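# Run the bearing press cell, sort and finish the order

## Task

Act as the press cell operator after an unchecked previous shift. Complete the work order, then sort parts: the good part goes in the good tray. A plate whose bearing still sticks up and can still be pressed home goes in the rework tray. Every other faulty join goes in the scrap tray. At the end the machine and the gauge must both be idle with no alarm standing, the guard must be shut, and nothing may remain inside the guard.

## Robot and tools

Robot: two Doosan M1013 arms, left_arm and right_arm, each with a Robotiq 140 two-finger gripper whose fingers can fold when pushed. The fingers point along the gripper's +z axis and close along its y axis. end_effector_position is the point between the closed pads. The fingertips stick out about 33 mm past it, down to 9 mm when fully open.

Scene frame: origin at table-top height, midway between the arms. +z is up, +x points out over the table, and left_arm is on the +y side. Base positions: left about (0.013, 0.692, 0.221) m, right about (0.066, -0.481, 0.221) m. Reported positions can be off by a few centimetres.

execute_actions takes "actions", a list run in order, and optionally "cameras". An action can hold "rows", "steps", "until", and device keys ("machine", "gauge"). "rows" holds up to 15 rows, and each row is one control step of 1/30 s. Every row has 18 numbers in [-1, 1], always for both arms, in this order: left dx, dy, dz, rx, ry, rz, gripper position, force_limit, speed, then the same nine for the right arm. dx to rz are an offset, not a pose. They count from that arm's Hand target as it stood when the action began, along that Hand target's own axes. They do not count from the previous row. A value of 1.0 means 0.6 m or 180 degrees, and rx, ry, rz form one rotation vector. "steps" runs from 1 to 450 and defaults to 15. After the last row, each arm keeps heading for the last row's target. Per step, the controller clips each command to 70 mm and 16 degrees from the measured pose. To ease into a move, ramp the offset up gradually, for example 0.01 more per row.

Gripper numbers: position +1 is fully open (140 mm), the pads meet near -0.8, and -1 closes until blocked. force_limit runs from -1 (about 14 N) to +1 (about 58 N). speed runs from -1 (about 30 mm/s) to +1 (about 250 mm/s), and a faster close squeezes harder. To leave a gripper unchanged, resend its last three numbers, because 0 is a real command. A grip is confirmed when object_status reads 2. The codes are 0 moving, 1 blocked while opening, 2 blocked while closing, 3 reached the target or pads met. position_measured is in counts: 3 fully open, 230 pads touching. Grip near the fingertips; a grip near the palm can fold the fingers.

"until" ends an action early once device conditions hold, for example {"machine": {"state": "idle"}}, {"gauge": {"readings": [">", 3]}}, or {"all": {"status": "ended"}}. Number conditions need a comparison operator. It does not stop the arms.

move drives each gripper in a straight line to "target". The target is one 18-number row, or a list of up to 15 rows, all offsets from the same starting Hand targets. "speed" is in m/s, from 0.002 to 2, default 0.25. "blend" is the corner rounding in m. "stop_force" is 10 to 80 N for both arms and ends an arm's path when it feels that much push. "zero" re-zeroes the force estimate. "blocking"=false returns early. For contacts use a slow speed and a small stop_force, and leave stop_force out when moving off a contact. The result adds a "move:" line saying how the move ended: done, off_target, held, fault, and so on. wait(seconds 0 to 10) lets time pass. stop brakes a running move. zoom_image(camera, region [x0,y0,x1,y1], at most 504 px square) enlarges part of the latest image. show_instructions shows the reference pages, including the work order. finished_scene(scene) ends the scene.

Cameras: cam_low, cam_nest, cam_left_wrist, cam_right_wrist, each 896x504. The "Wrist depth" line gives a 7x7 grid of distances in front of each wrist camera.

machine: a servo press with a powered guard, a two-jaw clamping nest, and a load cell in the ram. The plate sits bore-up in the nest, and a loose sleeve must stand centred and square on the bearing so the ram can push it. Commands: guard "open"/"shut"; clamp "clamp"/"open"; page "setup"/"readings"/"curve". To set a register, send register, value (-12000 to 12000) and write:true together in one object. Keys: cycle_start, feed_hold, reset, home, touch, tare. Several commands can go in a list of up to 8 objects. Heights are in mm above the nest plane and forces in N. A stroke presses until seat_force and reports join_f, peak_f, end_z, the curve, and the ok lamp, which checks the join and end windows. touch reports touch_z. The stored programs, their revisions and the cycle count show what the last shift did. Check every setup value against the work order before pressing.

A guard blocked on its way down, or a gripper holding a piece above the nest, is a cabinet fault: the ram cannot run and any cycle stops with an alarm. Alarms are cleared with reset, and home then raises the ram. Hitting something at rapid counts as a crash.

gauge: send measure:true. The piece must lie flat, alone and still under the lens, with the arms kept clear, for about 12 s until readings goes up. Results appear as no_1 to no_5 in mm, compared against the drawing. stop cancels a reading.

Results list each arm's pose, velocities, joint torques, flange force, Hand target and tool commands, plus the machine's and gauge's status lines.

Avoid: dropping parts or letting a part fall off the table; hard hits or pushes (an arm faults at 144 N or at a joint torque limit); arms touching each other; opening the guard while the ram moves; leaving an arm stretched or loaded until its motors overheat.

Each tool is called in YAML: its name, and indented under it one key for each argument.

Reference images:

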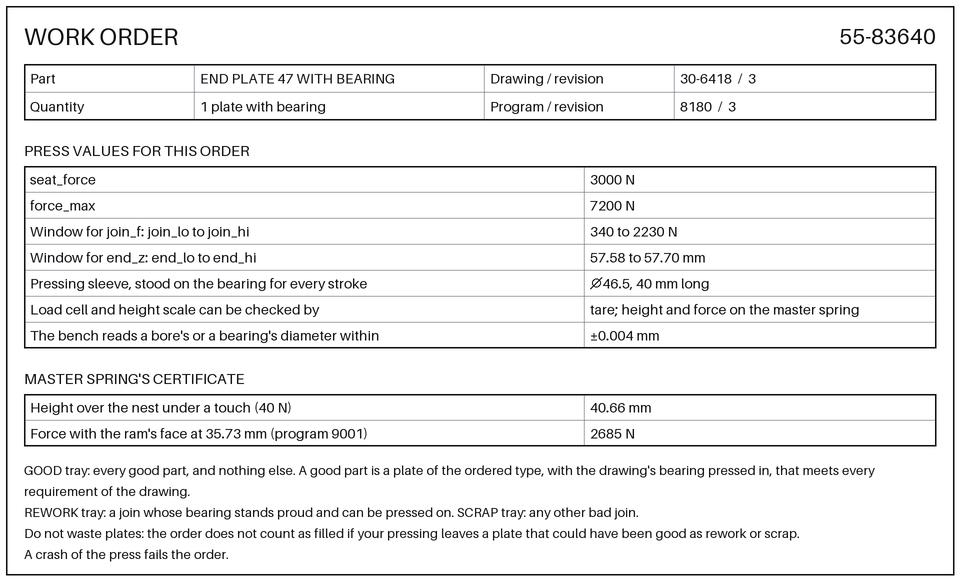

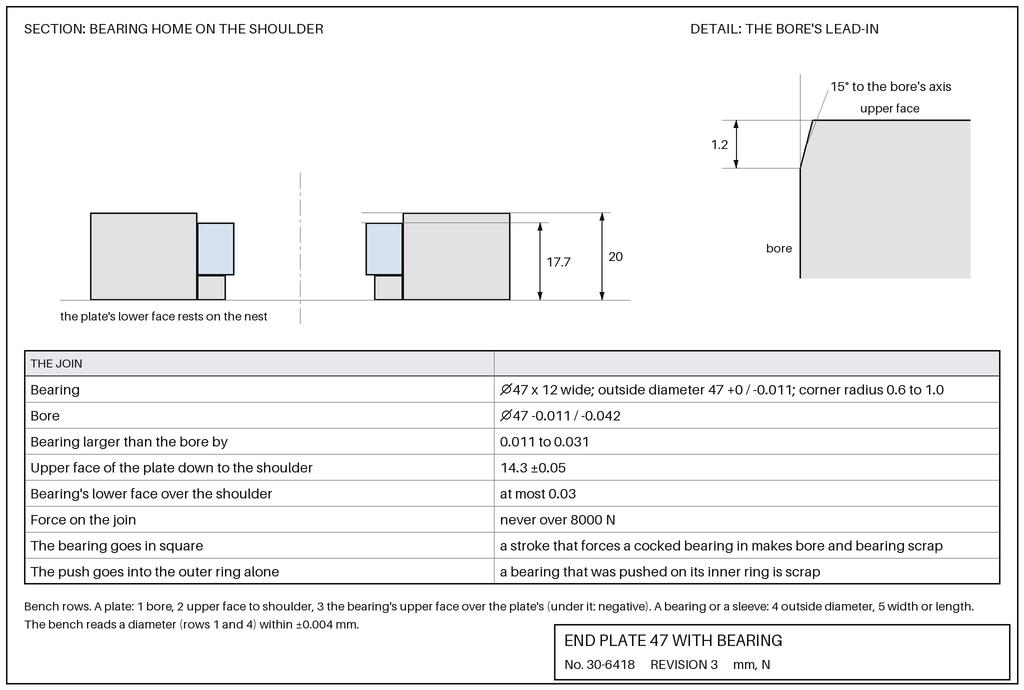

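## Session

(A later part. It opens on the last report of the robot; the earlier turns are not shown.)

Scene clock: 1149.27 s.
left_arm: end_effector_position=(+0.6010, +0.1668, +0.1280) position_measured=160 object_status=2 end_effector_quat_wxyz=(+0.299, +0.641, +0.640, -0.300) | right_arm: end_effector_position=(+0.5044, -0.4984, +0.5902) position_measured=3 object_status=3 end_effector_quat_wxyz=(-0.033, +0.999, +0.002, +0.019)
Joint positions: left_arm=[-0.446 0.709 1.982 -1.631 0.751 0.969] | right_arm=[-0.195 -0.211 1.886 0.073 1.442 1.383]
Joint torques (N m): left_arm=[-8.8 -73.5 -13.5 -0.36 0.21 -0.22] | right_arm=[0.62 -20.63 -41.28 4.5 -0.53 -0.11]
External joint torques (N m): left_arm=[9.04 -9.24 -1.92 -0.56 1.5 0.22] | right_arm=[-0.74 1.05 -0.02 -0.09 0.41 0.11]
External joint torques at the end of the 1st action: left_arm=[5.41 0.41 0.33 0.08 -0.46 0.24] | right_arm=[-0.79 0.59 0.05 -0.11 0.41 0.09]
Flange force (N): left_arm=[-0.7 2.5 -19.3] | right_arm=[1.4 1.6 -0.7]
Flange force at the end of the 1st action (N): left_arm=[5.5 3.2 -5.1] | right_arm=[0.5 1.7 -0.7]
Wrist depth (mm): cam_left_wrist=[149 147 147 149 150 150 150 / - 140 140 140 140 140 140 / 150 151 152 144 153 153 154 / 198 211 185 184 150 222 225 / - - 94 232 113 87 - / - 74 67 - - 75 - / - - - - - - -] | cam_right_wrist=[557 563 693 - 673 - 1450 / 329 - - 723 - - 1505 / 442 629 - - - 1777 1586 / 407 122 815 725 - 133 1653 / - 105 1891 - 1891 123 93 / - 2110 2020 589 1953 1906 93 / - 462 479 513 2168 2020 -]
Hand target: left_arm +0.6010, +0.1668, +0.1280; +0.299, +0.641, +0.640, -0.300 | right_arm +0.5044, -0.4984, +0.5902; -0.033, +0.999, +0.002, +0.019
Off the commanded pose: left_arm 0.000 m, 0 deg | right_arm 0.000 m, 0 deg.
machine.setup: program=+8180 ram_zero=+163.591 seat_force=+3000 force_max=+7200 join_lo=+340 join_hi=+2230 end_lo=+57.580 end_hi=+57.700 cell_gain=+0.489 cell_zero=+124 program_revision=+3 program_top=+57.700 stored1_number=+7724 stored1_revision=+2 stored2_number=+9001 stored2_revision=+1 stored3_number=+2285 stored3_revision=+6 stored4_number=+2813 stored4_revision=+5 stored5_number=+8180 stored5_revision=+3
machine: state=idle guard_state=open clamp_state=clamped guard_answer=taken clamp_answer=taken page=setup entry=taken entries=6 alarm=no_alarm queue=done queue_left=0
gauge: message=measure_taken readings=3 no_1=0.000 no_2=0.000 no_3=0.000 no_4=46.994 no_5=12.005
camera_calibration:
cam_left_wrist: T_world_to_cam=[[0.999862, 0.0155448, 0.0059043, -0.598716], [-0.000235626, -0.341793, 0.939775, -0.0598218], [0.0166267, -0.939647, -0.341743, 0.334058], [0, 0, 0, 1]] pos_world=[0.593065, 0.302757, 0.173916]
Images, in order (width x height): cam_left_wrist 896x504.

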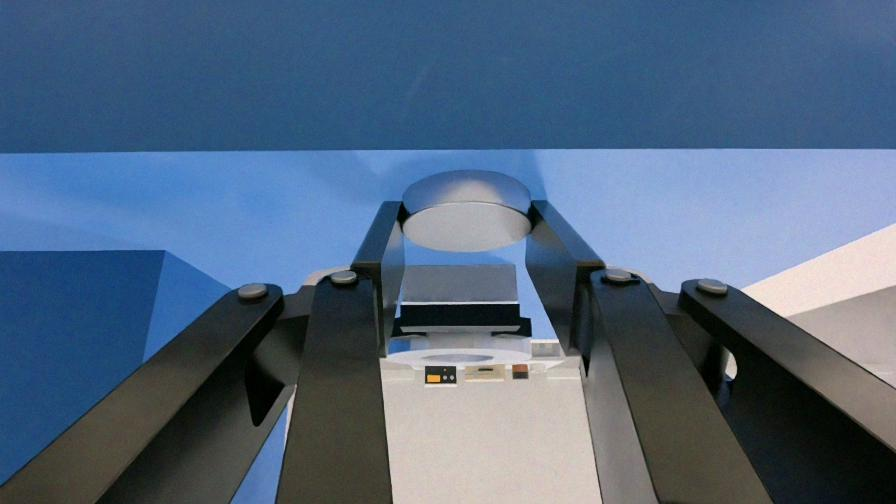

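move:
  target:
    - [-0.0728,0,-0.0611,0,0,0,-1,-0.3,-1,0,0,0,0,0,0,1,1,1]
    - [-0.2337,0,0.1307,0,0,0,-1,-0.3,-1,0,0,0,0,0,0,1,1,1]
    - [-0.2203,0,0.1419,0,0,0,-1,-0.3,-1,0,0,0,0,0,0,1,1,1]
  speed: 0.08
  cameras: ["cam_nest","cam_left_wrist"]

zoom_image:
  camera: "cam_nest"
  region: [320, 170, 560, 400]

move:
  target: [0.0115,0,0.0096,0,0,0,-1,-0.3,-1,0,0,0,0,0,0,1,1,1]
  speed: 0.005
  stop_force: 10
  cameras: ["cam_nest","cam_left_wrist"]

zoom_image:
  camera: "cam_nest"
  region: [320, 170, 560, 400]

zoom_image:
  camera: "cam_left_wrist"
  region: [370, 110, 570, 270]

Scene clock: 1173.63 s.
left_arm: end_effector_position=(+0.6008, +0.0168, +0.1751) position_measured=160 object_status=2 end_effector_quat_wxyz=(+0.299, +0.641, +0.640, -0.300) | right_arm: end_effector_position=(+0.5044, -0.4984, +0.5902) position_measured=3 object_status=3 end_effector_quat_wxyz=(-0.033, +0.999, +0.002, +0.019)
Joint positions: left_arm=[-0.63 0.705 1.826 -1.605 0.649 0.728] | right_arm=[-0.195 -0.211 1.886 0.073 1.442 1.383]
Joint torques (N m): left_arm=[-5.21 -91.21 -22.49 -0.94 2.25 -0.34] | right_arm=[0.8 -20.46 -41.29 4.52 -0.53 -0.13]
External joint torques (N m): left_arm=[5.47 2 0.6 -0.07 -0.86 0.34] | right_arm=[-0.82 0.72 -0.1 -0.09 0.41 0.13]
Flange force (N): left_arm=[6.3 4.1 -1.8] | right_arm=[0.9 1.7 -0.9]
Wrist depth (mm): cam_left_wrist=[151 146 147 112 124 154 154 / 163 188 189 132 139 190 191 / 172 231 232 148 178 249 412 / 163 - 300 169 150 335 - / 163 89 94 2898 110 87 3237 / - 74 67 2060 - 75 - / - - - - - - -] | cam_right_wrist=[552 - - - 647 - 1459 / 571 634 660 675 - 1725 1545 / 446 591 - - - 1555 1576 / 410 122 818 - - 133 1630 / - 105 1906 804 1906 123 93 / - 2073 2129 603 1937 1891 93 / - 467 476 519 2055 1986 -]
Hand target: left_arm +0.6007, +0.0168, +0.1750; +0.299, +0.641, +0.640, -0.300 | right_arm +0.5044, -0.4984, +0.5902; -0.033, +0.999, +0.002, +0.019
Off the commanded pose: left_arm 0.000 m, 0 deg | right_arm 0.000 m, 0 deg.
machine.setup: program=+8180 ram_zero=+163.591 seat_force=+3000 force_max=+7200 join_lo=+340 join_hi=+2230 end_lo=+57.580 end_hi=+57.700 cell_gain=+0.489 cell_zero=+124 program_revision=+3 program_top=+57.700 stored1_number=+7724 stored1_revision=+2 stored2_number=+9001 stored2_revision=+1 stored3_number=+2285 stored3_revision=+6 stored4_number=+2813 stored4_revision=+5 stored5_number=+8180 stored5_revision=+3
machine: state=idle guard_state=open clamp_state=clamped guard_answer=taken clamp_answer=taken page=setup entry=taken entries=6 alarm=no_alarm queue=done queue_left=0
gauge: message=measure_taken readings=3 no_1=0.000 no_2=0.000 no_3=0.000 no_4=46.994 no_5=12.005
move: done
camera_calibration:
cam_left_wrist: T_world_to_cam=[[0.99986, 0.0156049, 0.0060328, -0.596599], [-0.000335855, -0.341794, 0.939775, -0.155389], [0.0167271, -0.939645, -0.341741, 0.209183], [0, 0, 0, 1]] pos_world=[0.592965, 0.152757, 0.221116]
Images, in order (width x height): cam_nest 896x504, cam_left_wrist 896x504.

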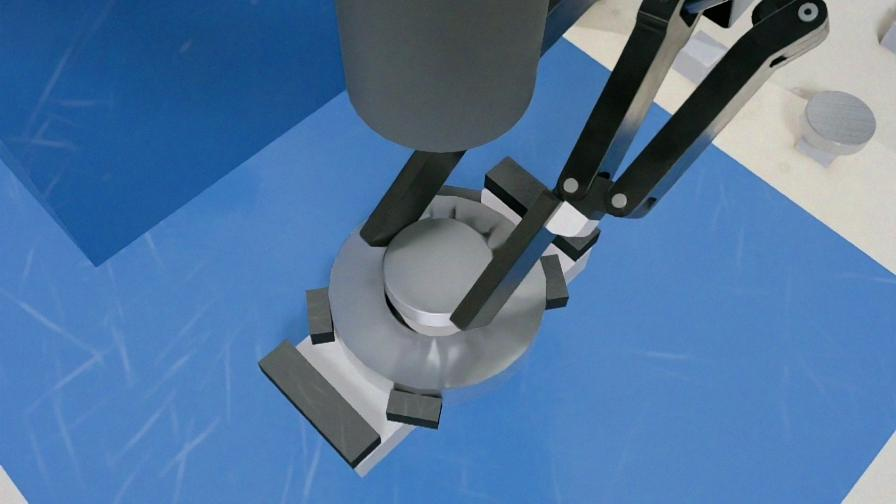

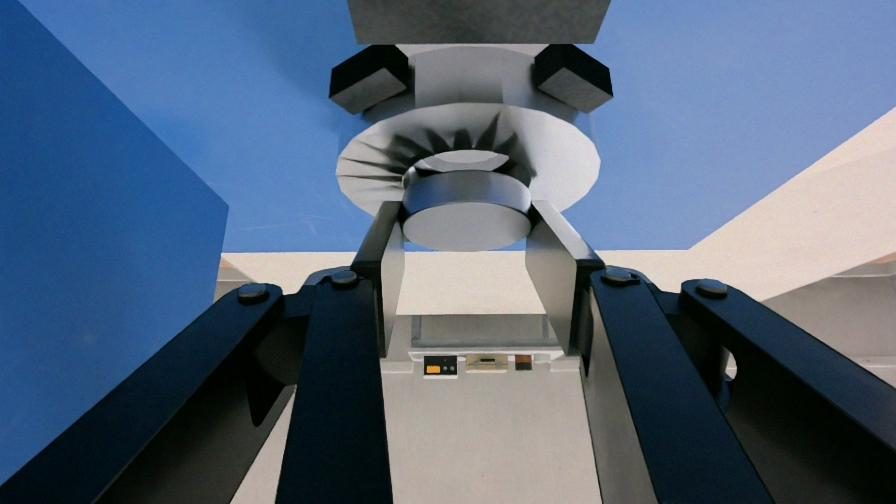

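Scaled by 2.100.

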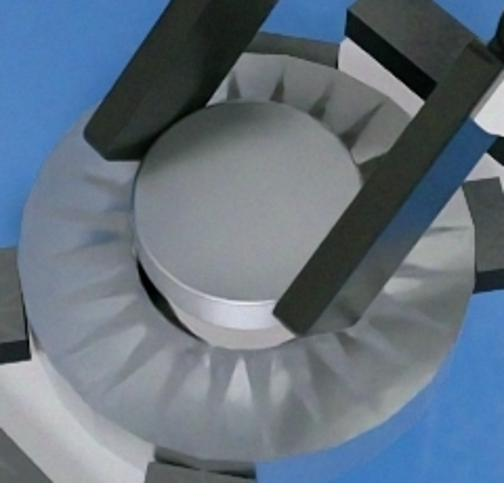

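Scene clock: 1175.63 s.
left_arm: end_effector_position=(+0.6007, +0.0167, +0.1680) position_measured=160 object_status=2 end_effector_quat_wxyz=(+0.299, +0.641, +0.640, -0.300) | right_arm: end_effector_position=(+0.5044, -0.4984, +0.5902) position_measured=3 object_status=3 end_effector_quat_wxyz=(-0.033, +0.999, +0.002, +0.019)
Joint positions: left_arm=[-0.63 0.715 1.826 -1.619 0.65 0.744] | right_arm=[-0.195 -0.211 1.886 0.073 1.442 1.383]
Joint torques (N m): left_arm=[-11.51 -78.33 -20.55 -0.82 0.83 -0.27] | right_arm=[0.7 -20.59 -41.24 4.48 -0.5 -0.08]
External joint torques (N m): left_arm=[11.82 -10.77 -0.93 -0.21 0.58 0.27] | right_arm=[-0.69 0.89 -0.07 -0.06 0.38 0.08]
Flange force (N): left_arm=[1.1 2.8 -22.8] | right_arm=[1.2 1.6 -0.7]
Wrist depth (mm): cam_left_wrist=[142 144 144 107 107 151 145 / - 177 170 127 130 180 180 / 172 231 219 143 162 236 251 / - 220 283 169 150 316 - / - - 94 2739 110 87 4532 / - 74 67 4020 - 75 - / - - - - - - -] | cam_right_wrist=[565 557 - 675 - 655 1382 / 331 - 765 - - 693 1515 / 444 608 - - 723 1725 1576 / 411 122 - - 818 133 1676 / - 105 1969 - 1846 123 93 / - 2129 2073 591 1986 1906 93 / - 463 477 510 2073 2168 -]
Hand target: left_arm +0.6007, +0.0168, +0.1680; +0.299, +0.641, +0.640, -0.300 (not the last commanded pose) | right_arm +0.5044, -0.4984, +0.5902; -0.033, +0.999, +0.002, +0.019
Off the commanded pose: left_arm 0.002 m, 0 deg | right_arm 0.000 m, 0 deg.
machine.setup: program=+8180 ram_zero=+163.591 seat_force=+3000 force_max=+7200 join_lo=+340 join_hi=+2230 end_lo=+57.580 end_hi=+57.700 cell_gain=+0.489 cell_zero=+124 program_revision=+3 program_top=+57.700 stored1_number=+7724 stored1_revision=+2 stored2_number=+9001 stored2_revision=+1 stored3_number=+2285 stored3_revision=+6 stored4_number=+2813 stored4_revision=+5 stored5_number=+8180 stored5_revision=+3
machine: state=idle guard_state=open clamp_state=clamped guard_answer=taken clamp_answer=taken page=setup entry=taken entries=6 alarm=no_alarm queue=done queue_left=0
gauge: message=measure_taken readings=3 no_1=0.000 no_2=0.000 no_3=0.000 no_4=46.994 no_5=12.005
move: contact (left_arm)
camera_calibration:
cam_left_wrist: T_world_to_cam=[[0.999862, 0.0155129, 0.00599527, -0.596435], [-0.00033518, -0.341617, 0.939839, -0.148758], [0.0166277, -0.939711, -0.341565, 0.20679], [0, 0, 0, 1]] pos_world=[0.592865, 0.152757, 0.214016]
Images, in order (width x height): cam_nest 896x504, cam_left_wrist 896x504.

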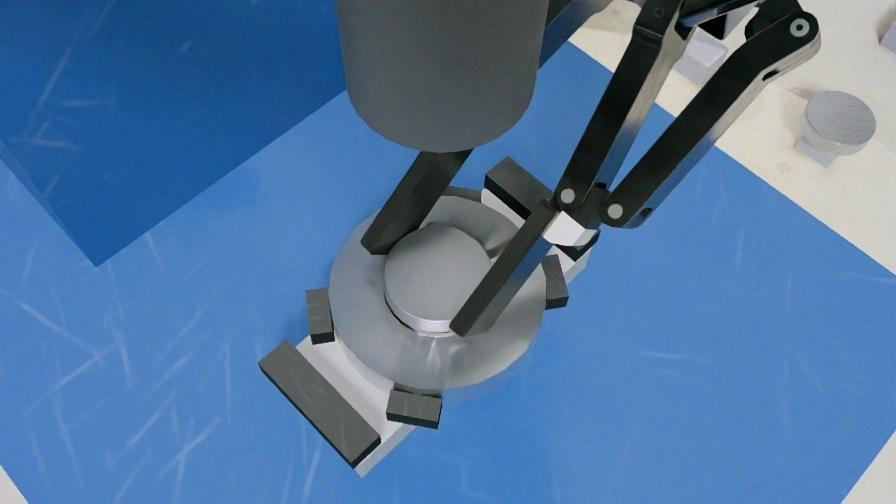

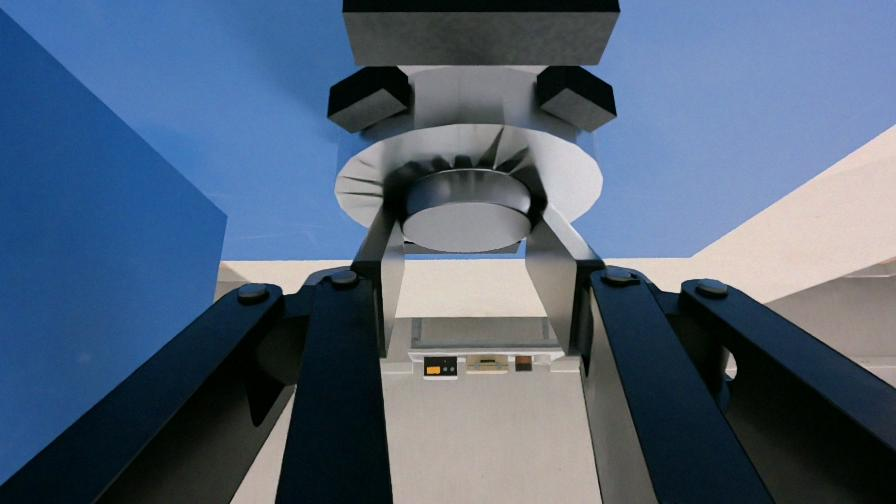

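Scaled by 2.100.

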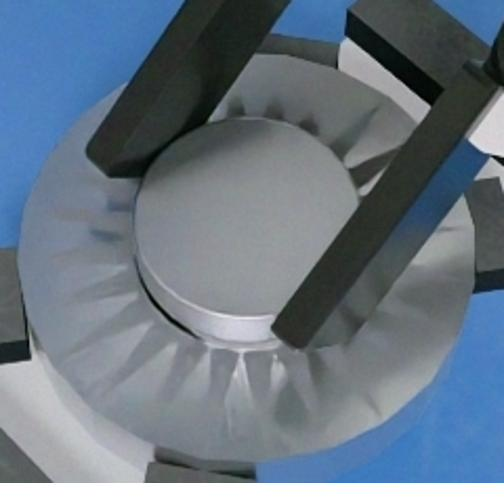

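Scaled by 2.520.

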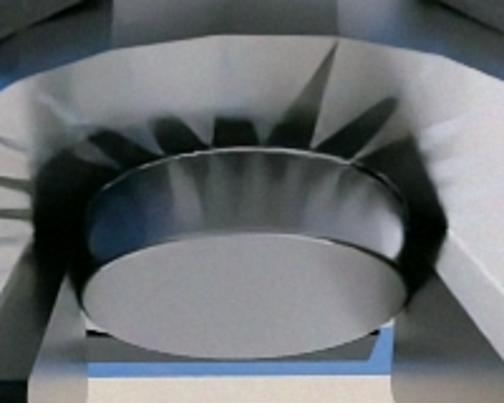

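move:
  target:
    - [-0.0026,0,-0.0021,0,0,0,-1,-0.3,-1,0,0,0,0,0,0,1,1,1]
    - [-0.0036,0,-0.0009,0,0,0,-1,-0.3,-1,0,0,0,0,0,0,1,1,1]
  speed: 0.02

move:
  target: [0.008,0,0.0067,0,0,0,-1,-0.3,-1,0,0,0,0,0,0,1,1,1]
  speed: 0.005
  stop_force: 10
  cameras: ["cam_nest","cam_left_wrist"]

zoom_image:
  camera: "cam_nest"
  region: [370, 200, 510, 350]

zoom_image:
  camera: "cam_left_wrist"
  region: [370, 110, 570, 270]

Scene clock: 1187.57 s.
left_arm: end_effector_position=(+0.6007, +0.0159, +0.1701) position_measured=160 object_status=2 end_effector_quat_wxyz=(+0.299, +0.641, +0.640, -0.300) | right_arm: end_effector_position=(+0.5044, -0.4984, +0.5902) position_measured=3 object_status=3 end_effector_quat_wxyz=(-0.033, +0.999, +0.002, +0.019)
Joint positions: left_arm=[-0.631 0.712 1.825 -1.615 0.649 0.739] | right_arm=[-0.195 -0.211 1.886 0.073 1.442 1.383]
Joint torques (N m): left_arm=[-4.53 -91.41 -22.49 -1.25 1.98 -0.15] | right_arm=[0.8 -20.68 -41.37 4.52 -0.51 -0.1]
External joint torques (N m): left_arm=[5.01 2.28 0.89 0.23 -0.59 0.15] | right_arm=[-0.83 0.93 -0.01 -0.09 0.39 0.09]
Flange force (N): left_arm=[5.6 4.4 -2.0] | right_arm=[1.1 1.9 -0.7]
Wrist depth (mm): cam_left_wrist=[145 146 141 109 110 154 147 / 163 189 173 127 131 183 183 / 172 210 211 146 167 240 443 / 172 200 288 169 150 328 656 / 161 89 94 951 113 87 - / - 74 67 3195 - 75 - / - - - 3280 - - -] | cam_right_wrist=[560 585 - - - 649 1415 / 598 637 - 703 683 658 1505 / 448 629 - - 725 1586 1597 / 409 122 760 721 772 133 1676 / - 98 1921 772 1818 124 93 / - 2110 1738 598 1790 1937 93 / - 457 474 514 2168 2148 -]
Hand target: left_arm +0.6007, +0.0158, +0.1700; +0.299, +0.641, +0.640, -0.300 | right_arm +0.5044, -0.4984, +0.5902; -0.033, +0.999, +0.002, +0.019
Off the commanded pose: left_arm 0.000 m, 0 deg | right_arm 0.000 m, 0 deg.
machine.setup: program=+8180 ram_zero=+163.591 seat_force=+3000 force_max=+7200 join_lo=+340 join_hi=+2230 end_lo=+57.580 end_hi=+57.700 cell_gain=+0.489 cell_zero=+124 program_revision=+3 program_top=+57.700 stored1_number=+7724 stored1_revision=+2 stored2_number=+9001 stored2_revision=+1 stored3_number=+2285 stored3_revision=+6 stored4_number=+2813 stored4_revision=+5 stored5_number=+8180 stored5_revision=+3
machine: state=idle guard_state=open clamp_state=clamped guard_answer=taken clamp_answer=taken page=setup entry=taken entries=6 alarm=no_alarm queue=done queue_left=0
gauge: message=measure_taken readings=3 no_1=0.000 no_2=0.000 no_3=0.000 no_4=46.994 no_5=12.005
move: done

Scene clock: 1188.60 s.
left_arm: end_effector_position=(+0.6008, +0.0158, +0.1680) position_measured=160 object_status=2 end_effector_quat_wxyz=(+0.300, +0.641, +0.640, -0.300) | right_arm: end_effector_position=(+0.5044, -0.4984, +0.5902) position_measured=3 object_status=3 end_effector_quat_wxyz=(-0.033, +0.999, +0.002, +0.019)
Joint positions: left_arm=[-0.631 0.715 1.825 -1.619 0.649 0.743] | right_arm=[-0.195 -0.211 1.886 0.073 1.442 1.383]
Joint torques (N m): left_arm=[-9.95 -77.45 -21.65 -1.06 -0.26 -0.19] | right_arm=[0.72 -20.62 -41.43 4.48 -0.53 -0.08]
External joint torques (N m): left_arm=[10.35 -11.9 0.15 0.04 1.67 0.19] | right_arm=[-0.68 0.9 0.07 -0.05 0.41 0.08]
Flange force (N): left_arm=[0.1 -0.1 -24.9] | right_arm=[1.0 1.5 -0.6]
Wrist depth (mm): cam_left_wrist=[143 143 144 107 107 151 145 / 163 178 170 125 128 180 180 / 182 218 208 143 163 236 252 / - - 285 169 150 294 582 / 171 89 94 2865 110 87 - / - 74 67 3116 - 75 - / - - - 3323 - - -] | cam_right_wrist=[568 594 - - - - 1415 / 547 582 - 660 - - 1525 / 468 563 770 765 721 1597 1619 / 407 122 746 - 757 142 1641 / - 105 1953 - 1804 123 93 / - 2168 2073 581 2037 1891 93 / - 458 479 514 2073 2129 -]
Hand target: left_arm +0.6008, +0.0158, +0.1680; +0.300, +0.641, +0.640, -0.300 (not the last commanded pose) | right_arm +0.5044, -0.4984, +0.5902; -0.033, +0.999, +0.002, +0.019
Off the commanded pose: left_arm 0.004 m, 0 deg | right_arm 0.000 m, 0 deg.
machine.setup: program=+8180 ram_zero=+163.591 seat_force=+3000 force_max=+7200 join_lo=+340 join_hi=+2230 end_lo=+57.580 end_hi=+57.700 cell_gain=+0.489 cell_zero=+124 program_revision=+3 program_top=+57.700 stored1_number=+7724 stored1_revision=+2 stored2_number=+9001 stored2_revision=+1 stored3_number=+2285 stored3_revision=+6 stored4_number=+2813 stored4_revision=+5 stored5_number=+8180 stored5_revision=+3
machine: state=idle guard_state=open clamp_state=clamped guard_answer=taken clamp_answer=taken page=setup entry=taken entries=6 alarm=no_alarm queue=done queue_left=0
gauge: message=measure_taken readings=3 no_1=0.000 no_2=0.000 no_3=0.000 no_4=46.994 no_5=12.005
move: contact (left_arm)
camera_calibration:
cam_left_wrist: T_world_to_cam=[[0.99986, 0.0155727, 0.00612452, -0.596455], [-0.000436211, -0.341618, 0.939839, -0.148945], [0.0167281, -0.93971, -0.341564, 0.205756], [0, 0, 0, 1]] pos_world=[0.592864, 0.151757, 0.213916]
Images, in order (width x height): cam_nest 896x504, cam_left_wrist 896x504.

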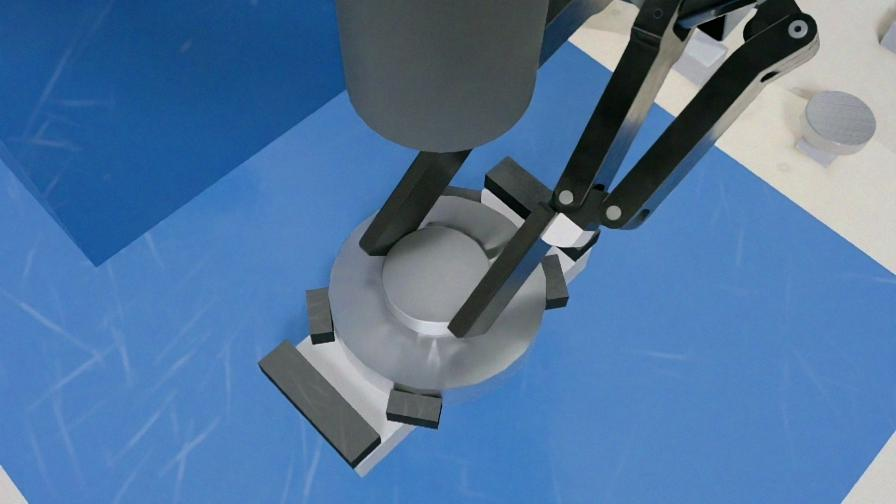

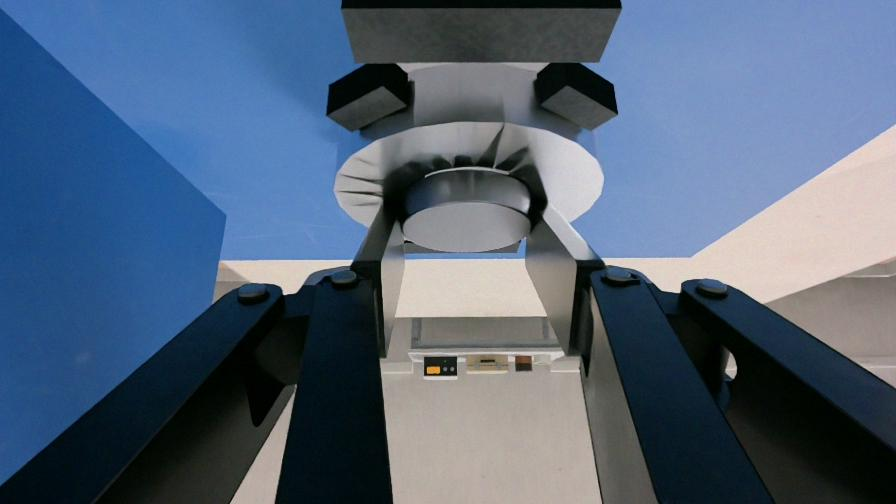

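Scaled by 3.360.

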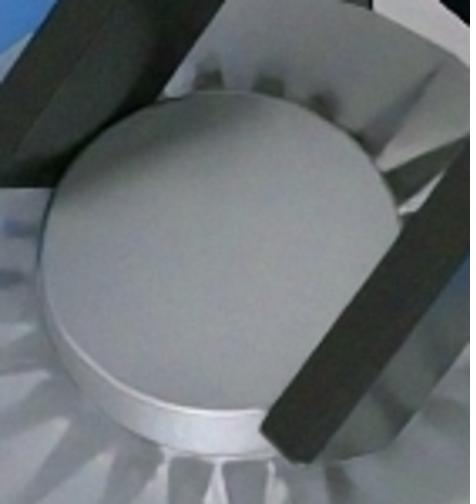

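Scaled by 2.520.

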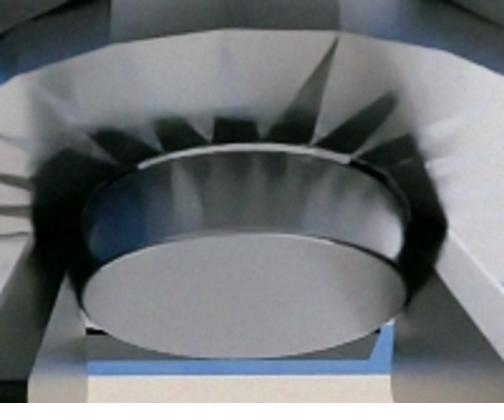

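move:
  target:
    - [-0.0026,0,-0.0021,0,0,0,-1,-0.3,-1,0,0,0,0,0,0,1,1,1]
    - [-0.0021,0,-0.0027,0,0,0,-1,-0.3,-1,0,0,0,0,0,0,1,1,1]
  speed: 0.02

move:
  target: [0.008,0,0.0067,0,0,0,-1,-0.3,-1,0,0,0,0,0,0,1,1,1]
  speed: 0.005
  stop_force: 10
  cameras: ["cam_nest","cam_left_wrist"]

zoom_image:
  camera: "cam_nest"
  region: [370, 200, 510, 350]

zoom_image:
  camera: "cam_left_wrist"
  region: [370, 110, 570, 270]

Scene clock: 1198.87 s.
left_arm: end_effector_position=(+0.6008, +0.0161, +0.1700) position_measured=160 object_status=2 end_effector_quat_wxyz=(+0.300, +0.641, +0.640, -0.300) | right_arm: end_effector_position=(+0.5044, -0.4984, +0.5902) position_measured=3 object_status=3 end_effector_quat_wxyz=(-0.033, +0.999, +0.002, +0.019)
Joint positions: left_arm=[-0.631 0.712 1.825 -1.615 0.649 0.739] | right_arm=[-0.195 -0.211 1.886 0.073 1.442 1.383]
Joint torques (N m): left_arm=[-3.88 -91.39 -22.26 -1.25 2.02 -0.25] | right_arm=[0.86 -20.55 -41.34 4.53 -0.53 -0.08]
External joint torques (N m): left_arm=[4.17 2.13 0.33 0.21 -0.63 0.25] | right_arm=[-0.91 1.01 0.14 -0.12 0.41 0.07]
Flange force (N): left_arm=[4.7 4.4 -0.8] | right_arm=[1.0 2.1 -0.5]
Wrist depth (mm): cam_left_wrist=[145 146 141 109 110 154 147 / 163 180 173 127 131 183 183 / 172 221 211 145 167 240 420 / - 290 288 169 150 316 674 / 163 95 94 2351 110 87 - / - 74 67 - - 75 - / - - - - - - -] | cam_right_wrist=[563 591 675 - 635 655 1424 / 585 - - - 685 1664 1496 / 467 540 753 - - 1676 1653 / 398 122 790 835 - 132 1608 / - 98 1937 872 1804 123 93 / - 2148 2037 612 1986 1986 93 / - 462 482 513 2037 2073 -]
Hand target: left_arm +0.6008, +0.0162, +0.1700; +0.300, +0.641, +0.640, -0.300 | right_arm +0.5044, -0.4984, +0.5902; -0.033, +0.999, +0.002, +0.019
Off the commanded pose: left_arm 0.000 m, 0 deg | right_arm 0.000 m, 0 deg.
machine.setup: program=+8180 ram_zero=+163.591 seat_force=+3000 force_max=+7200 join_lo=+340 join_hi=+2230 end_lo=+57.580 end_hi=+57.700 cell_gain=+0.489 cell_zero=+124 program_revision=+3 program_top=+57.700 stored1_number=+7724 stored1_revision=+2 stored2_number=+9001 stored2_revision=+1 stored3_number=+2285 stored3_revision=+6 stored4_number=+2813 stored4_revision=+5 stored5_number=+8180 stored5_revision=+3
machine: state=idle guard_state=open clamp_state=clamped guard_answer=taken clamp_answer=taken page=setup entry=taken entries=6 alarm=no_alarm queue=done queue_left=0
gauge: message=measure_taken readings=3 no_1=0.000 no_2=0.000 no_3=0.000 no_4=46.994 no_5=12.005
move: done

Scene clock: 1199.90 s.
left_arm: end_effector_position=(+0.6008, +0.0162, +0.1680) position_measured=160 object_status=2 end_effector_quat_wxyz=(+0.300, +0.641, +0.640, -0.300) | right_arm: end_effector_position=(+0.5044, -0.4984, +0.5902) position_measured=3 object_status=3 end_effector_quat_wxyz=(-0.033, +0.999, +0.002, +0.019)
Joint positions: left_arm=[-0.631 0.715 1.825 -1.619 0.65 0.744] | right_arm=[-0.195 -0.211 1.886 0.073 1.442 1.383]
Joint torques (N m): left_arm=[-8.44 -79.44 -20.55 -0.8 0.04 -0.2] | right_arm=[0.65 -20.54 -41.27 4.48 -0.53 -0.08]
External joint torques (N m): left_arm=[8.99 -10.21 -1.13 -0.23 1.36 0.2] | right_arm=[-0.63 0.87 -0.04 -0.05 0.41 0.08]
Flange force (N): left_arm=[-0.4 1.6 -19.9] | right_arm=[1.1 1.4 -0.7]
Wrist depth (mm): cam_left_wrist=[143 143 144 107 107 151 145 / 163 177 170 126 129 180 180 / 172 218 219 143 163 236 446 / 163 236 284 170 150 313 592 / 162 - 94 2468 - 87 - / - 74 67 3155 - 75 - / - - - - - - -] | cam_right_wrist=[564 588 664 677 662 634 1450 / 532 - - - 748 - 1505 / 429 575 - - - 1496 1555 / 410 122 1876 - - 132 1608 / - 105 1986 - 1804 124 93 / - 2168 2110 606 2020 1969 93 / - 464 480 516 2488 2091 -]
Hand target: left_arm +0.6008, +0.0162, +0.1680; +0.300, +0.641, +0.640, -0.300 (not the last commanded pose) | right_arm +0.5044, -0.4984, +0.5902; -0.033, +0.999, +0.002, +0.019
Off the commanded pose: left_arm 0.004 m, 0 deg | right_arm 0.000 m, 0 deg.
machine.setup: program=+8180 ram_zero=+163.591 seat_force=+3000 force_max=+7200 join_lo=+340 join_hi=+2230 end_lo=+57.580 end_hi=+57.700 cell_gain=+0.489 cell_zero=+124 program_revision=+3 program_top=+57.700 stored1_number=+7724 stored1_revision=+2 stored2_number=+9001 stored2_revision=+1 stored3_number=+2285 stored3_revision=+6 stored4_number=+2813 stored4_revision=+5 stored5_number=+8180 stored5_revision=+3
machine: state=idle guard_state=open clamp_state=clamped guard_answer=taken clamp_answer=taken page=setup entry=taken entries=6 alarm=no_alarm queue=done queue_left=0
gauge: message=measure_taken readings=3 no_1=0.000 no_2=0.000 no_3=0.000 no_4=46.994 no_5=12.005
move: contact (left_arm)
camera_calibration:
cam_left_wrist: T_world_to_cam=[[0.99986, 0.0155739, 0.00612085, -0.59656], [-0.000436066, -0.34141, 0.939915, -0.148857], [0.0167278, -0.939786, -0.341355, 0.206097], [0, 0, 0, 1]] pos_world=[0.592964, 0.152157, 0.213916]
Images, in order (width x height): cam_nest 896x504, cam_left_wrist 896x504.

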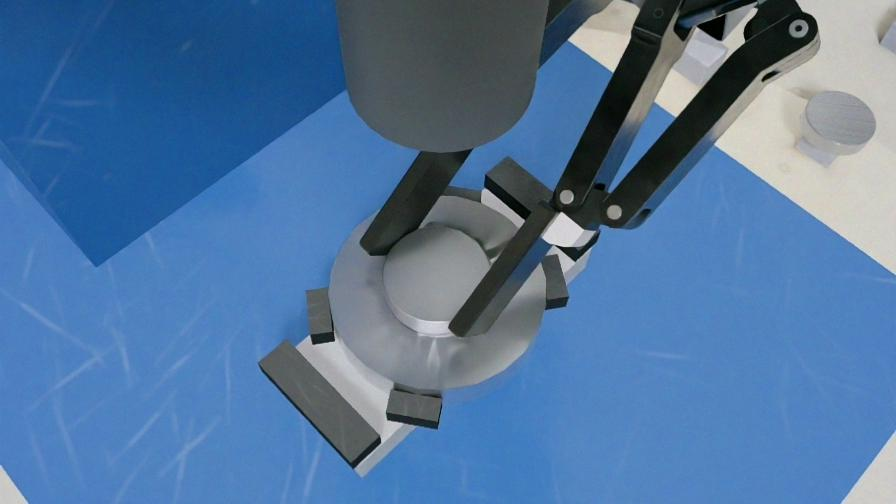

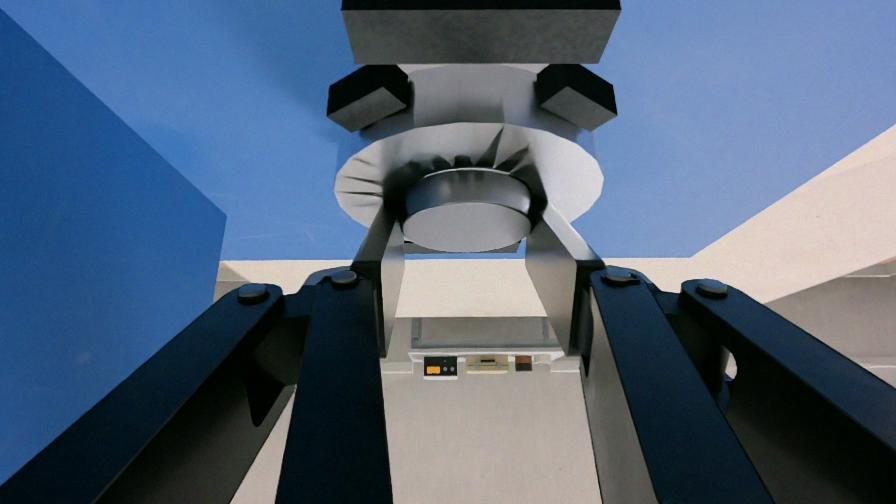

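Scaled by 3.360.

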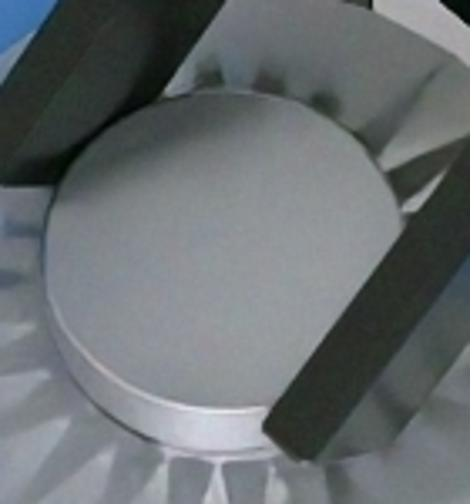

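Scaled by 2.520.

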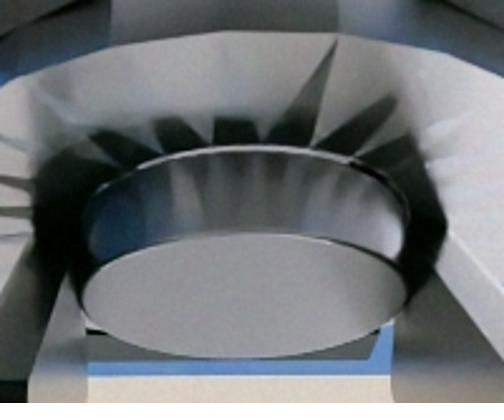

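move:
  target:
    - [-0.0026,0,-0.0021,0,0,0,-1,-0.3,-1,0,0,0,0,0,0,1,1,1]
    - [-0.0026,0.001,-0.0021,0,0,0,-1,-0.3,-1,0,0,0,0,0,0,1,1,1]
  speed: 0.02

move:
  target: [0.008,0,0.0067,0,0,0,-1,-0.3,-1,0,0,0,0,0,0,1,1,1]
  speed: 0.005
  stop_force: 10
  cameras: ["cam_nest","cam_left_wrist"]

zoom_image:
  camera: "cam_nest"
  region: [370, 200, 510, 350]

zoom_image:
  camera: "cam_left_wrist"
  region: [320, 110, 620, 270]

Scene clock: 1222.43 s.
left_arm: end_effector_position=(+0.6013, +0.0161, +0.1700) position_measured=160 object_status=2 end_effector_quat_wxyz=(+0.300, +0.641, +0.640, -0.300) | right_arm: end_effector_position=(+0.5044, -0.4984, +0.5902) position_measured=3 object_status=3 end_effector_quat_wxyz=(-0.033, +0.999, +0.002, +0.019)
Joint positions: left_arm=[-0.63 0.713 1.824 -1.614 0.65 0.739] | right_arm=[-0.195 -0.211 1.886 0.073 1.442 1.383]
Joint torques (N m): left_arm=[-6.61 -90.9 -22.3 -1.43 2.03 -0.22] | right_arm=[0.8 -20.53 -41.31 4.53 -0.52 -0.06]
External joint torques (N m): left_arm=[6.54 1.99 0.87 0.4 -0.63 0.22] | right_arm=[-0.77 0.82 -0.04 -0.1 0.4 0.05]
Flange force (N): left_arm=[6.4 5.8 -3.8] | right_arm=[1.0 1.8 -0.8]
Wrist depth (mm): cam_left_wrist=[145 146 141 109 110 154 147 / 171 181 173 127 131 183 183 / - 224 210 146 167 239 417 / 164 - 289 157 150 316 - / - - 94 3077 112 87 - / - 74 67 - - 75 - / - - - - - - -] | cam_right_wrist=[557 588 - - - 615 1432 / 541 630 739 - - 1450 1505 / 469 625 743 732 - 1676 1597 / 395 122 796 - - 132 1738 / - 105 1986 841 1876 124 93 / - 2110 2073 586 1937 2073 93 / - 455 479 516 2055 2091 -]
Hand target: left_arm +0.6014, +0.0162, +0.1700; +0.300, +0.641, +0.640, -0.300 | right_arm +0.5044, -0.4984, +0.5902; -0.033, +0.999, +0.002, +0.019
Off the commanded pose: left_arm 0.000 m, 0 deg | right_arm 0.000 m, 0 deg.
machine.setup: program=+8180 ram_zero=+163.591 seat_force=+3000 force_max=+7200 join_lo=+340 join_hi=+2230 end_lo=+57.580 end_hi=+57.700 cell_gain=+0.489 cell_zero=+124 program_revision=+3 program_top=+57.700 stored1_number=+7724 stored1_revision=+2 stored2_number=+9001 stored2_revision=+1 stored3_number=+2285 stored3_revision=+6 stored4_number=+2813 stored4_revision=+5 stored5_number=+8180 stored5_revision=+3
machine: state=idle guard_state=open clamp_state=clamped guard_answer=taken clamp_answer=taken page=setup entry=taken entries=6 alarm=no_alarm queue=done queue_left=0
gauge: message=measure_taken readings=3 no_1=0.000 no_2=0.000 no_3=0.000 no_4=46.994 no_5=12.005
move: done

Scene clock: 1223.43 s.
left_arm: end_effector_position=(+0.6014, +0.0161, +0.1680) position_measured=160 object_status=2 end_effector_quat_wxyz=(+0.300, +0.641, +0.640, -0.300) | right_arm: end_effector_position=(+0.5044, -0.4984, +0.5902) position_measured=3 object_status=3 end_effector_quat_wxyz=(-0.033, +0.999, +0.002, +0.019)
Joint positions: left_arm=[-0.63 0.716 1.824 -1.618 0.65 0.743] | right_arm=[-0.195 -0.211 1.886 0.073 1.442 1.383]
Joint torques (N m): left_arm=[-8.44 -80.71 -21.63 -1.07 0.19 -0.24] | right_arm=[0.6 -20.62 -41.38 4.46 -0.52 -0.11]
External joint torques (N m): left_arm=[8.8 -8.45 0.04 0.04 1.21 0.24] | right_arm=[-0.56 0.8 -0.07 -0.02 0.4 0.1]
Flange force (N): left_arm=[1.3 1.1 -18.8] | right_arm=[1.1 1.2 -0.8]
Wrist depth (mm): cam_left_wrist=[143 144 144 107 107 151 145 / 166 177 163 126 129 180 180 / 172 218 207 143 163 236 392 / 164 278 283 169 150 282 - / - 95 94 974 110 87 - / - 74 67 3561 - 75 - / - - - 3155 - - -] | cam_right_wrist=[559 585 640 - - 640 1398 / 578 632 - 748 644 679 1535 / 400 637 775 729 - 1515 1608 / 394 122 809 - 767 132 1688 / - 105 1969 - 1846 124 93 / - 2037 2091 598 2003 1876 93 / - 461 476 515 2055 2055 -]
Hand target: left_arm +0.6014, +0.0161, +0.1680; +0.300, +0.641, +0.640, -0.300 (not the last commanded pose) | right_arm +0.5044, -0.4984, +0.5902; -0.033, +0.999, +0.002, +0.019
Off the commanded pose: left_arm 0.004 m, 0 deg | right_arm 0.000 m, 0 deg.
machine.setup: program=+8180 ram_zero=+163.591 seat_force=+3000 force_max=+7200 join_lo=+340 join_hi=+2230 end_lo=+57.580 end_hi=+57.700 cell_gain=+0.489 cell_zero=+124 program_revision=+3 program_top=+57.700 stored1_number=+7724 stored1_revision=+2 stored2_number=+9001 stored2_revision=+1 stored3_number=+2285 stored3_revision=+6 stored4_number=+2813 stored4_revision=+5 stored5_number=+8180 stored5_revision=+3
machine: state=idle guard_state=open clamp_state=clamped guard_answer=taken clamp_answer=taken page=setup entry=taken entries=6 alarm=no_alarm queue=done queue_left=0
gauge: message=measure_taken readings=3 no_1=0.000 no_2=0.000 no_3=0.000 no_4=46.994 no_5=12.005
move: contact (left_arm)
camera_calibration:
cam_left_wrist: T_world_to_cam=[[0.99986, 0.0155745, 0.00611777, -0.59716], [-0.000435103, -0.341289, 0.939958, -0.148885], [0.0167273, -0.939829, -0.341235, 0.206069], [0, 0, 0, 1]] pos_world=[0.593564, 0.152157, 0.213916]
Images, in order (width x height): cam_nest 896x504, cam_left_wrist 896x504.

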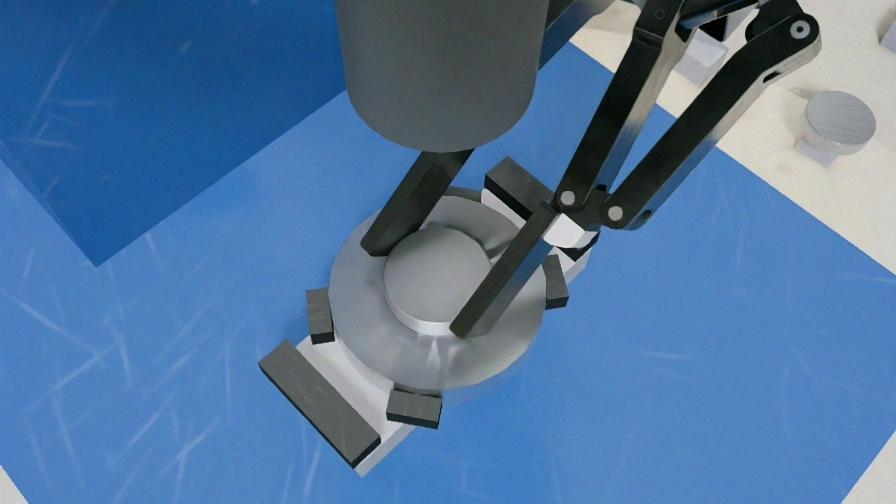

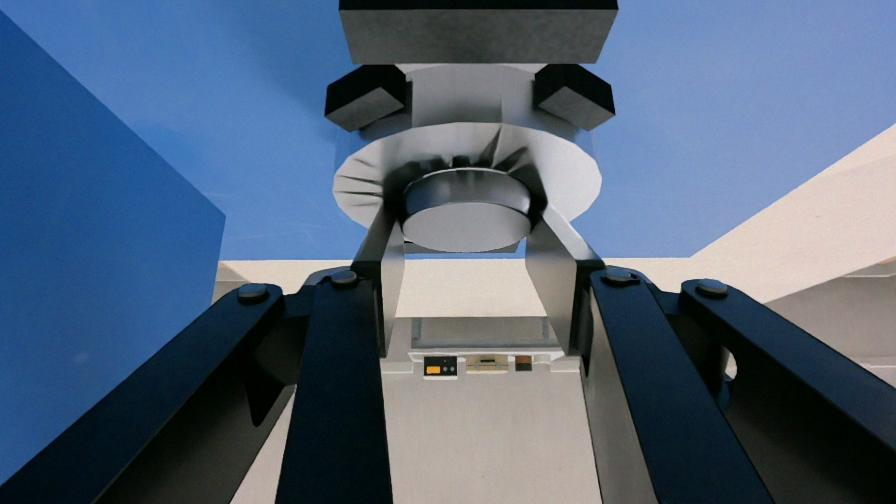

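Scaled by 3.360.

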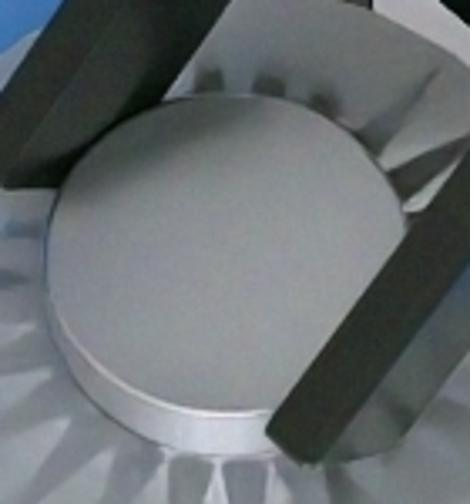

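Scaled by 1.680.

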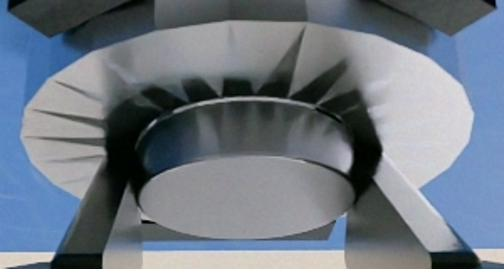

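move:
  target:
    - [-0.0217,0,-0.0182,0,0,0,-1,-0.3,-1,0,0,0,0,0,0,1,1,1]
    - [0.0426,0,-0.0948,0,0,0,-1,-0.3,-1,0,0,0,0,0,0,1,1,1]
  speed: 0.08
  cameras: ["cam_nest","cam_left_wrist"]

zoom_image:
  camera: "cam_left_wrist"
  region: [340, 60, 600, 270]

zoom_image:
  camera: "cam_nest"
  region: [300, 180, 560, 400]

Scene clock: 1241.23 s.
left_arm: end_effector_position=(+0.6015, +0.0761, +0.1848) position_measured=160 object_status=2 end_effector_quat_wxyz=(+0.300, +0.641, +0.640, -0.300) | right_arm: end_effector_position=(+0.5044, -0.4984, +0.5902) position_measured=3 object_status=3 end_effector_quat_wxyz=(-0.033, +0.999, +0.002, +0.019)
Joint positions: left_arm=[-0.562 0.661 1.894 -1.579 0.689 0.766] | right_arm=[-0.195 -0.211 1.886 0.073 1.442 1.383]
Joint torques (N m): left_arm=[-4.27 -85.78 -21.69 -1.18 1.9 -0.23] | right_arm=[0.75 -20.48 -41.33 4.5 -0.53 -0.12]
External joint torques (N m): left_arm=[4.26 1.64 0.96 0.21 -0.45 0.23] | right_arm=[-0.73 0.79 0.05 -0.08 0.41 0.11]
Flange force (N): left_arm=[5.4 2.9 -2.5] | right_arm=[0.9 1.6 -0.6]
Wrist depth (mm): cam_left_wrist=[157 165 165 166 166 166 166 / 164 203 204 161 197 206 205 / 173 236 251 184 254 271 - / - - 139 169 150 - - / - - 94 2832 110 87 3237 / - 74 67 2898 - 75 - / - - - - - - -] | cam_right_wrist=[568 568 683 - - 662 1459 / 578 619 - - - - 1496 / 471 649 - - - 1586 1565 / 407 122 775 - 757 132 1664 / - 105 2003 - 1804 124 93 / - 2148 2020 609 2091 1969 93 / - 462 475 509 2110 2055 -]
Hand target: left_arm +0.6015, +0.0762, +0.1848; +0.300, +0.641, +0.640, -0.300 | right_arm +0.5044, -0.4984, +0.5902; -0.033, +0.999, +0.002, +0.019
Off the commanded pose: left_arm 0.000 m, 0 deg | right_arm 0.000 m, 0 deg.
machine.setup: program=+8180 ram_zero=+163.591 seat_force=+3000 force_max=+7200 join_lo=+340 join_hi=+2230 end_lo=+57.580 end_hi=+57.700 cell_gain=+0.489 cell_zero=+124 program_revision=+3 program_top=+57.700 stored1_number=+7724 stored1_revision=+2 stored2_number=+9001 stored2_revision=+1 stored3_number=+2285 stored3_revision=+6 stored4_number=+2813 stored4_revision=+5 stored5_number=+8180 stored5_revision=+3
machine: state=idle guard_state=open clamp_state=clamped guard_answer=taken clamp_answer=taken page=setup entry=taken entries=6 alarm=no_alarm queue=done queue_left=0
gauge: message=measure_taken readings=3 no_1=0.000 no_2=0.000 no_3=0.000 no_4=46.994 no_5=12.005
move: done
camera_calibration:
cam_left_wrist: T_world_to_cam=[[0.99986, 0.0155747, 0.00611966, -0.598296], [-0.00043625, -0.341321, 0.939947, -0.144223], [0.0167281, -0.939818, -0.341266, 0.2681], [0, 0, 0, 1]] pos_world=[0.593664, 0.212057, 0.230716]
Images, in order (width x height): cam_nest 896x504, cam_left_wrist 896x504.

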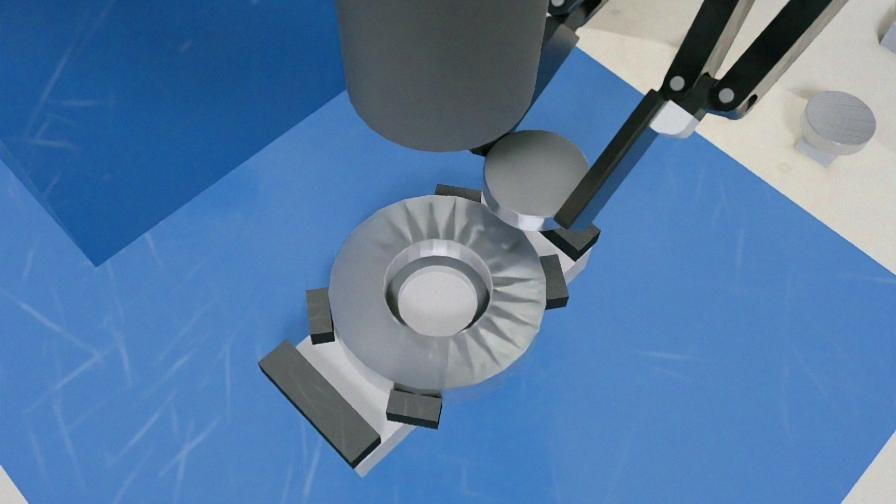

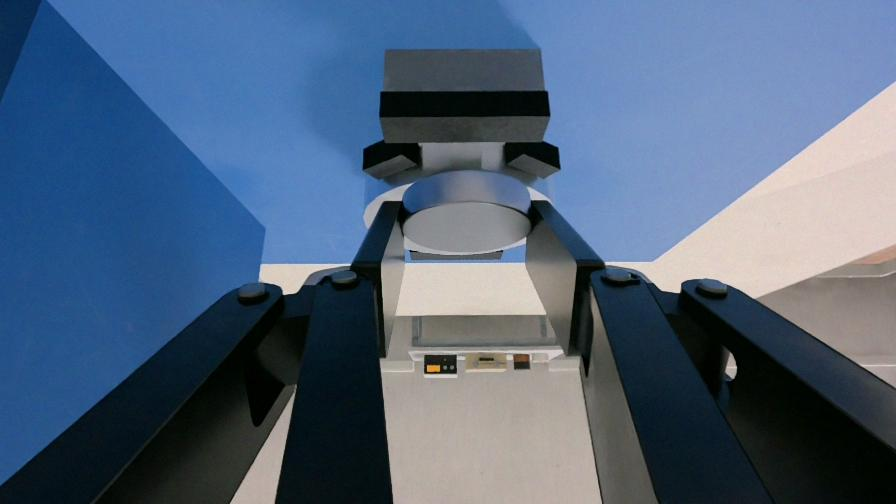

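Scaled by 1.938.

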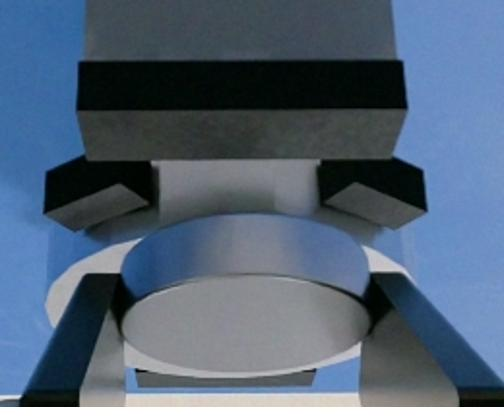

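Scaled by 1.938.

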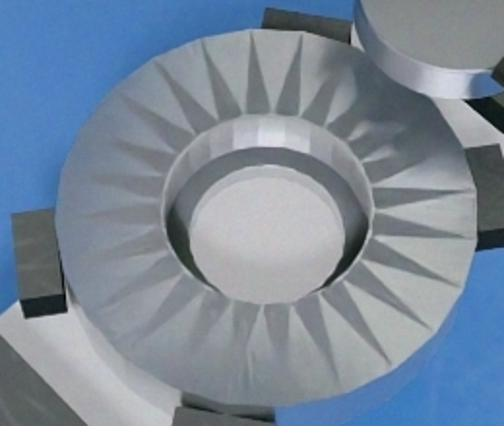

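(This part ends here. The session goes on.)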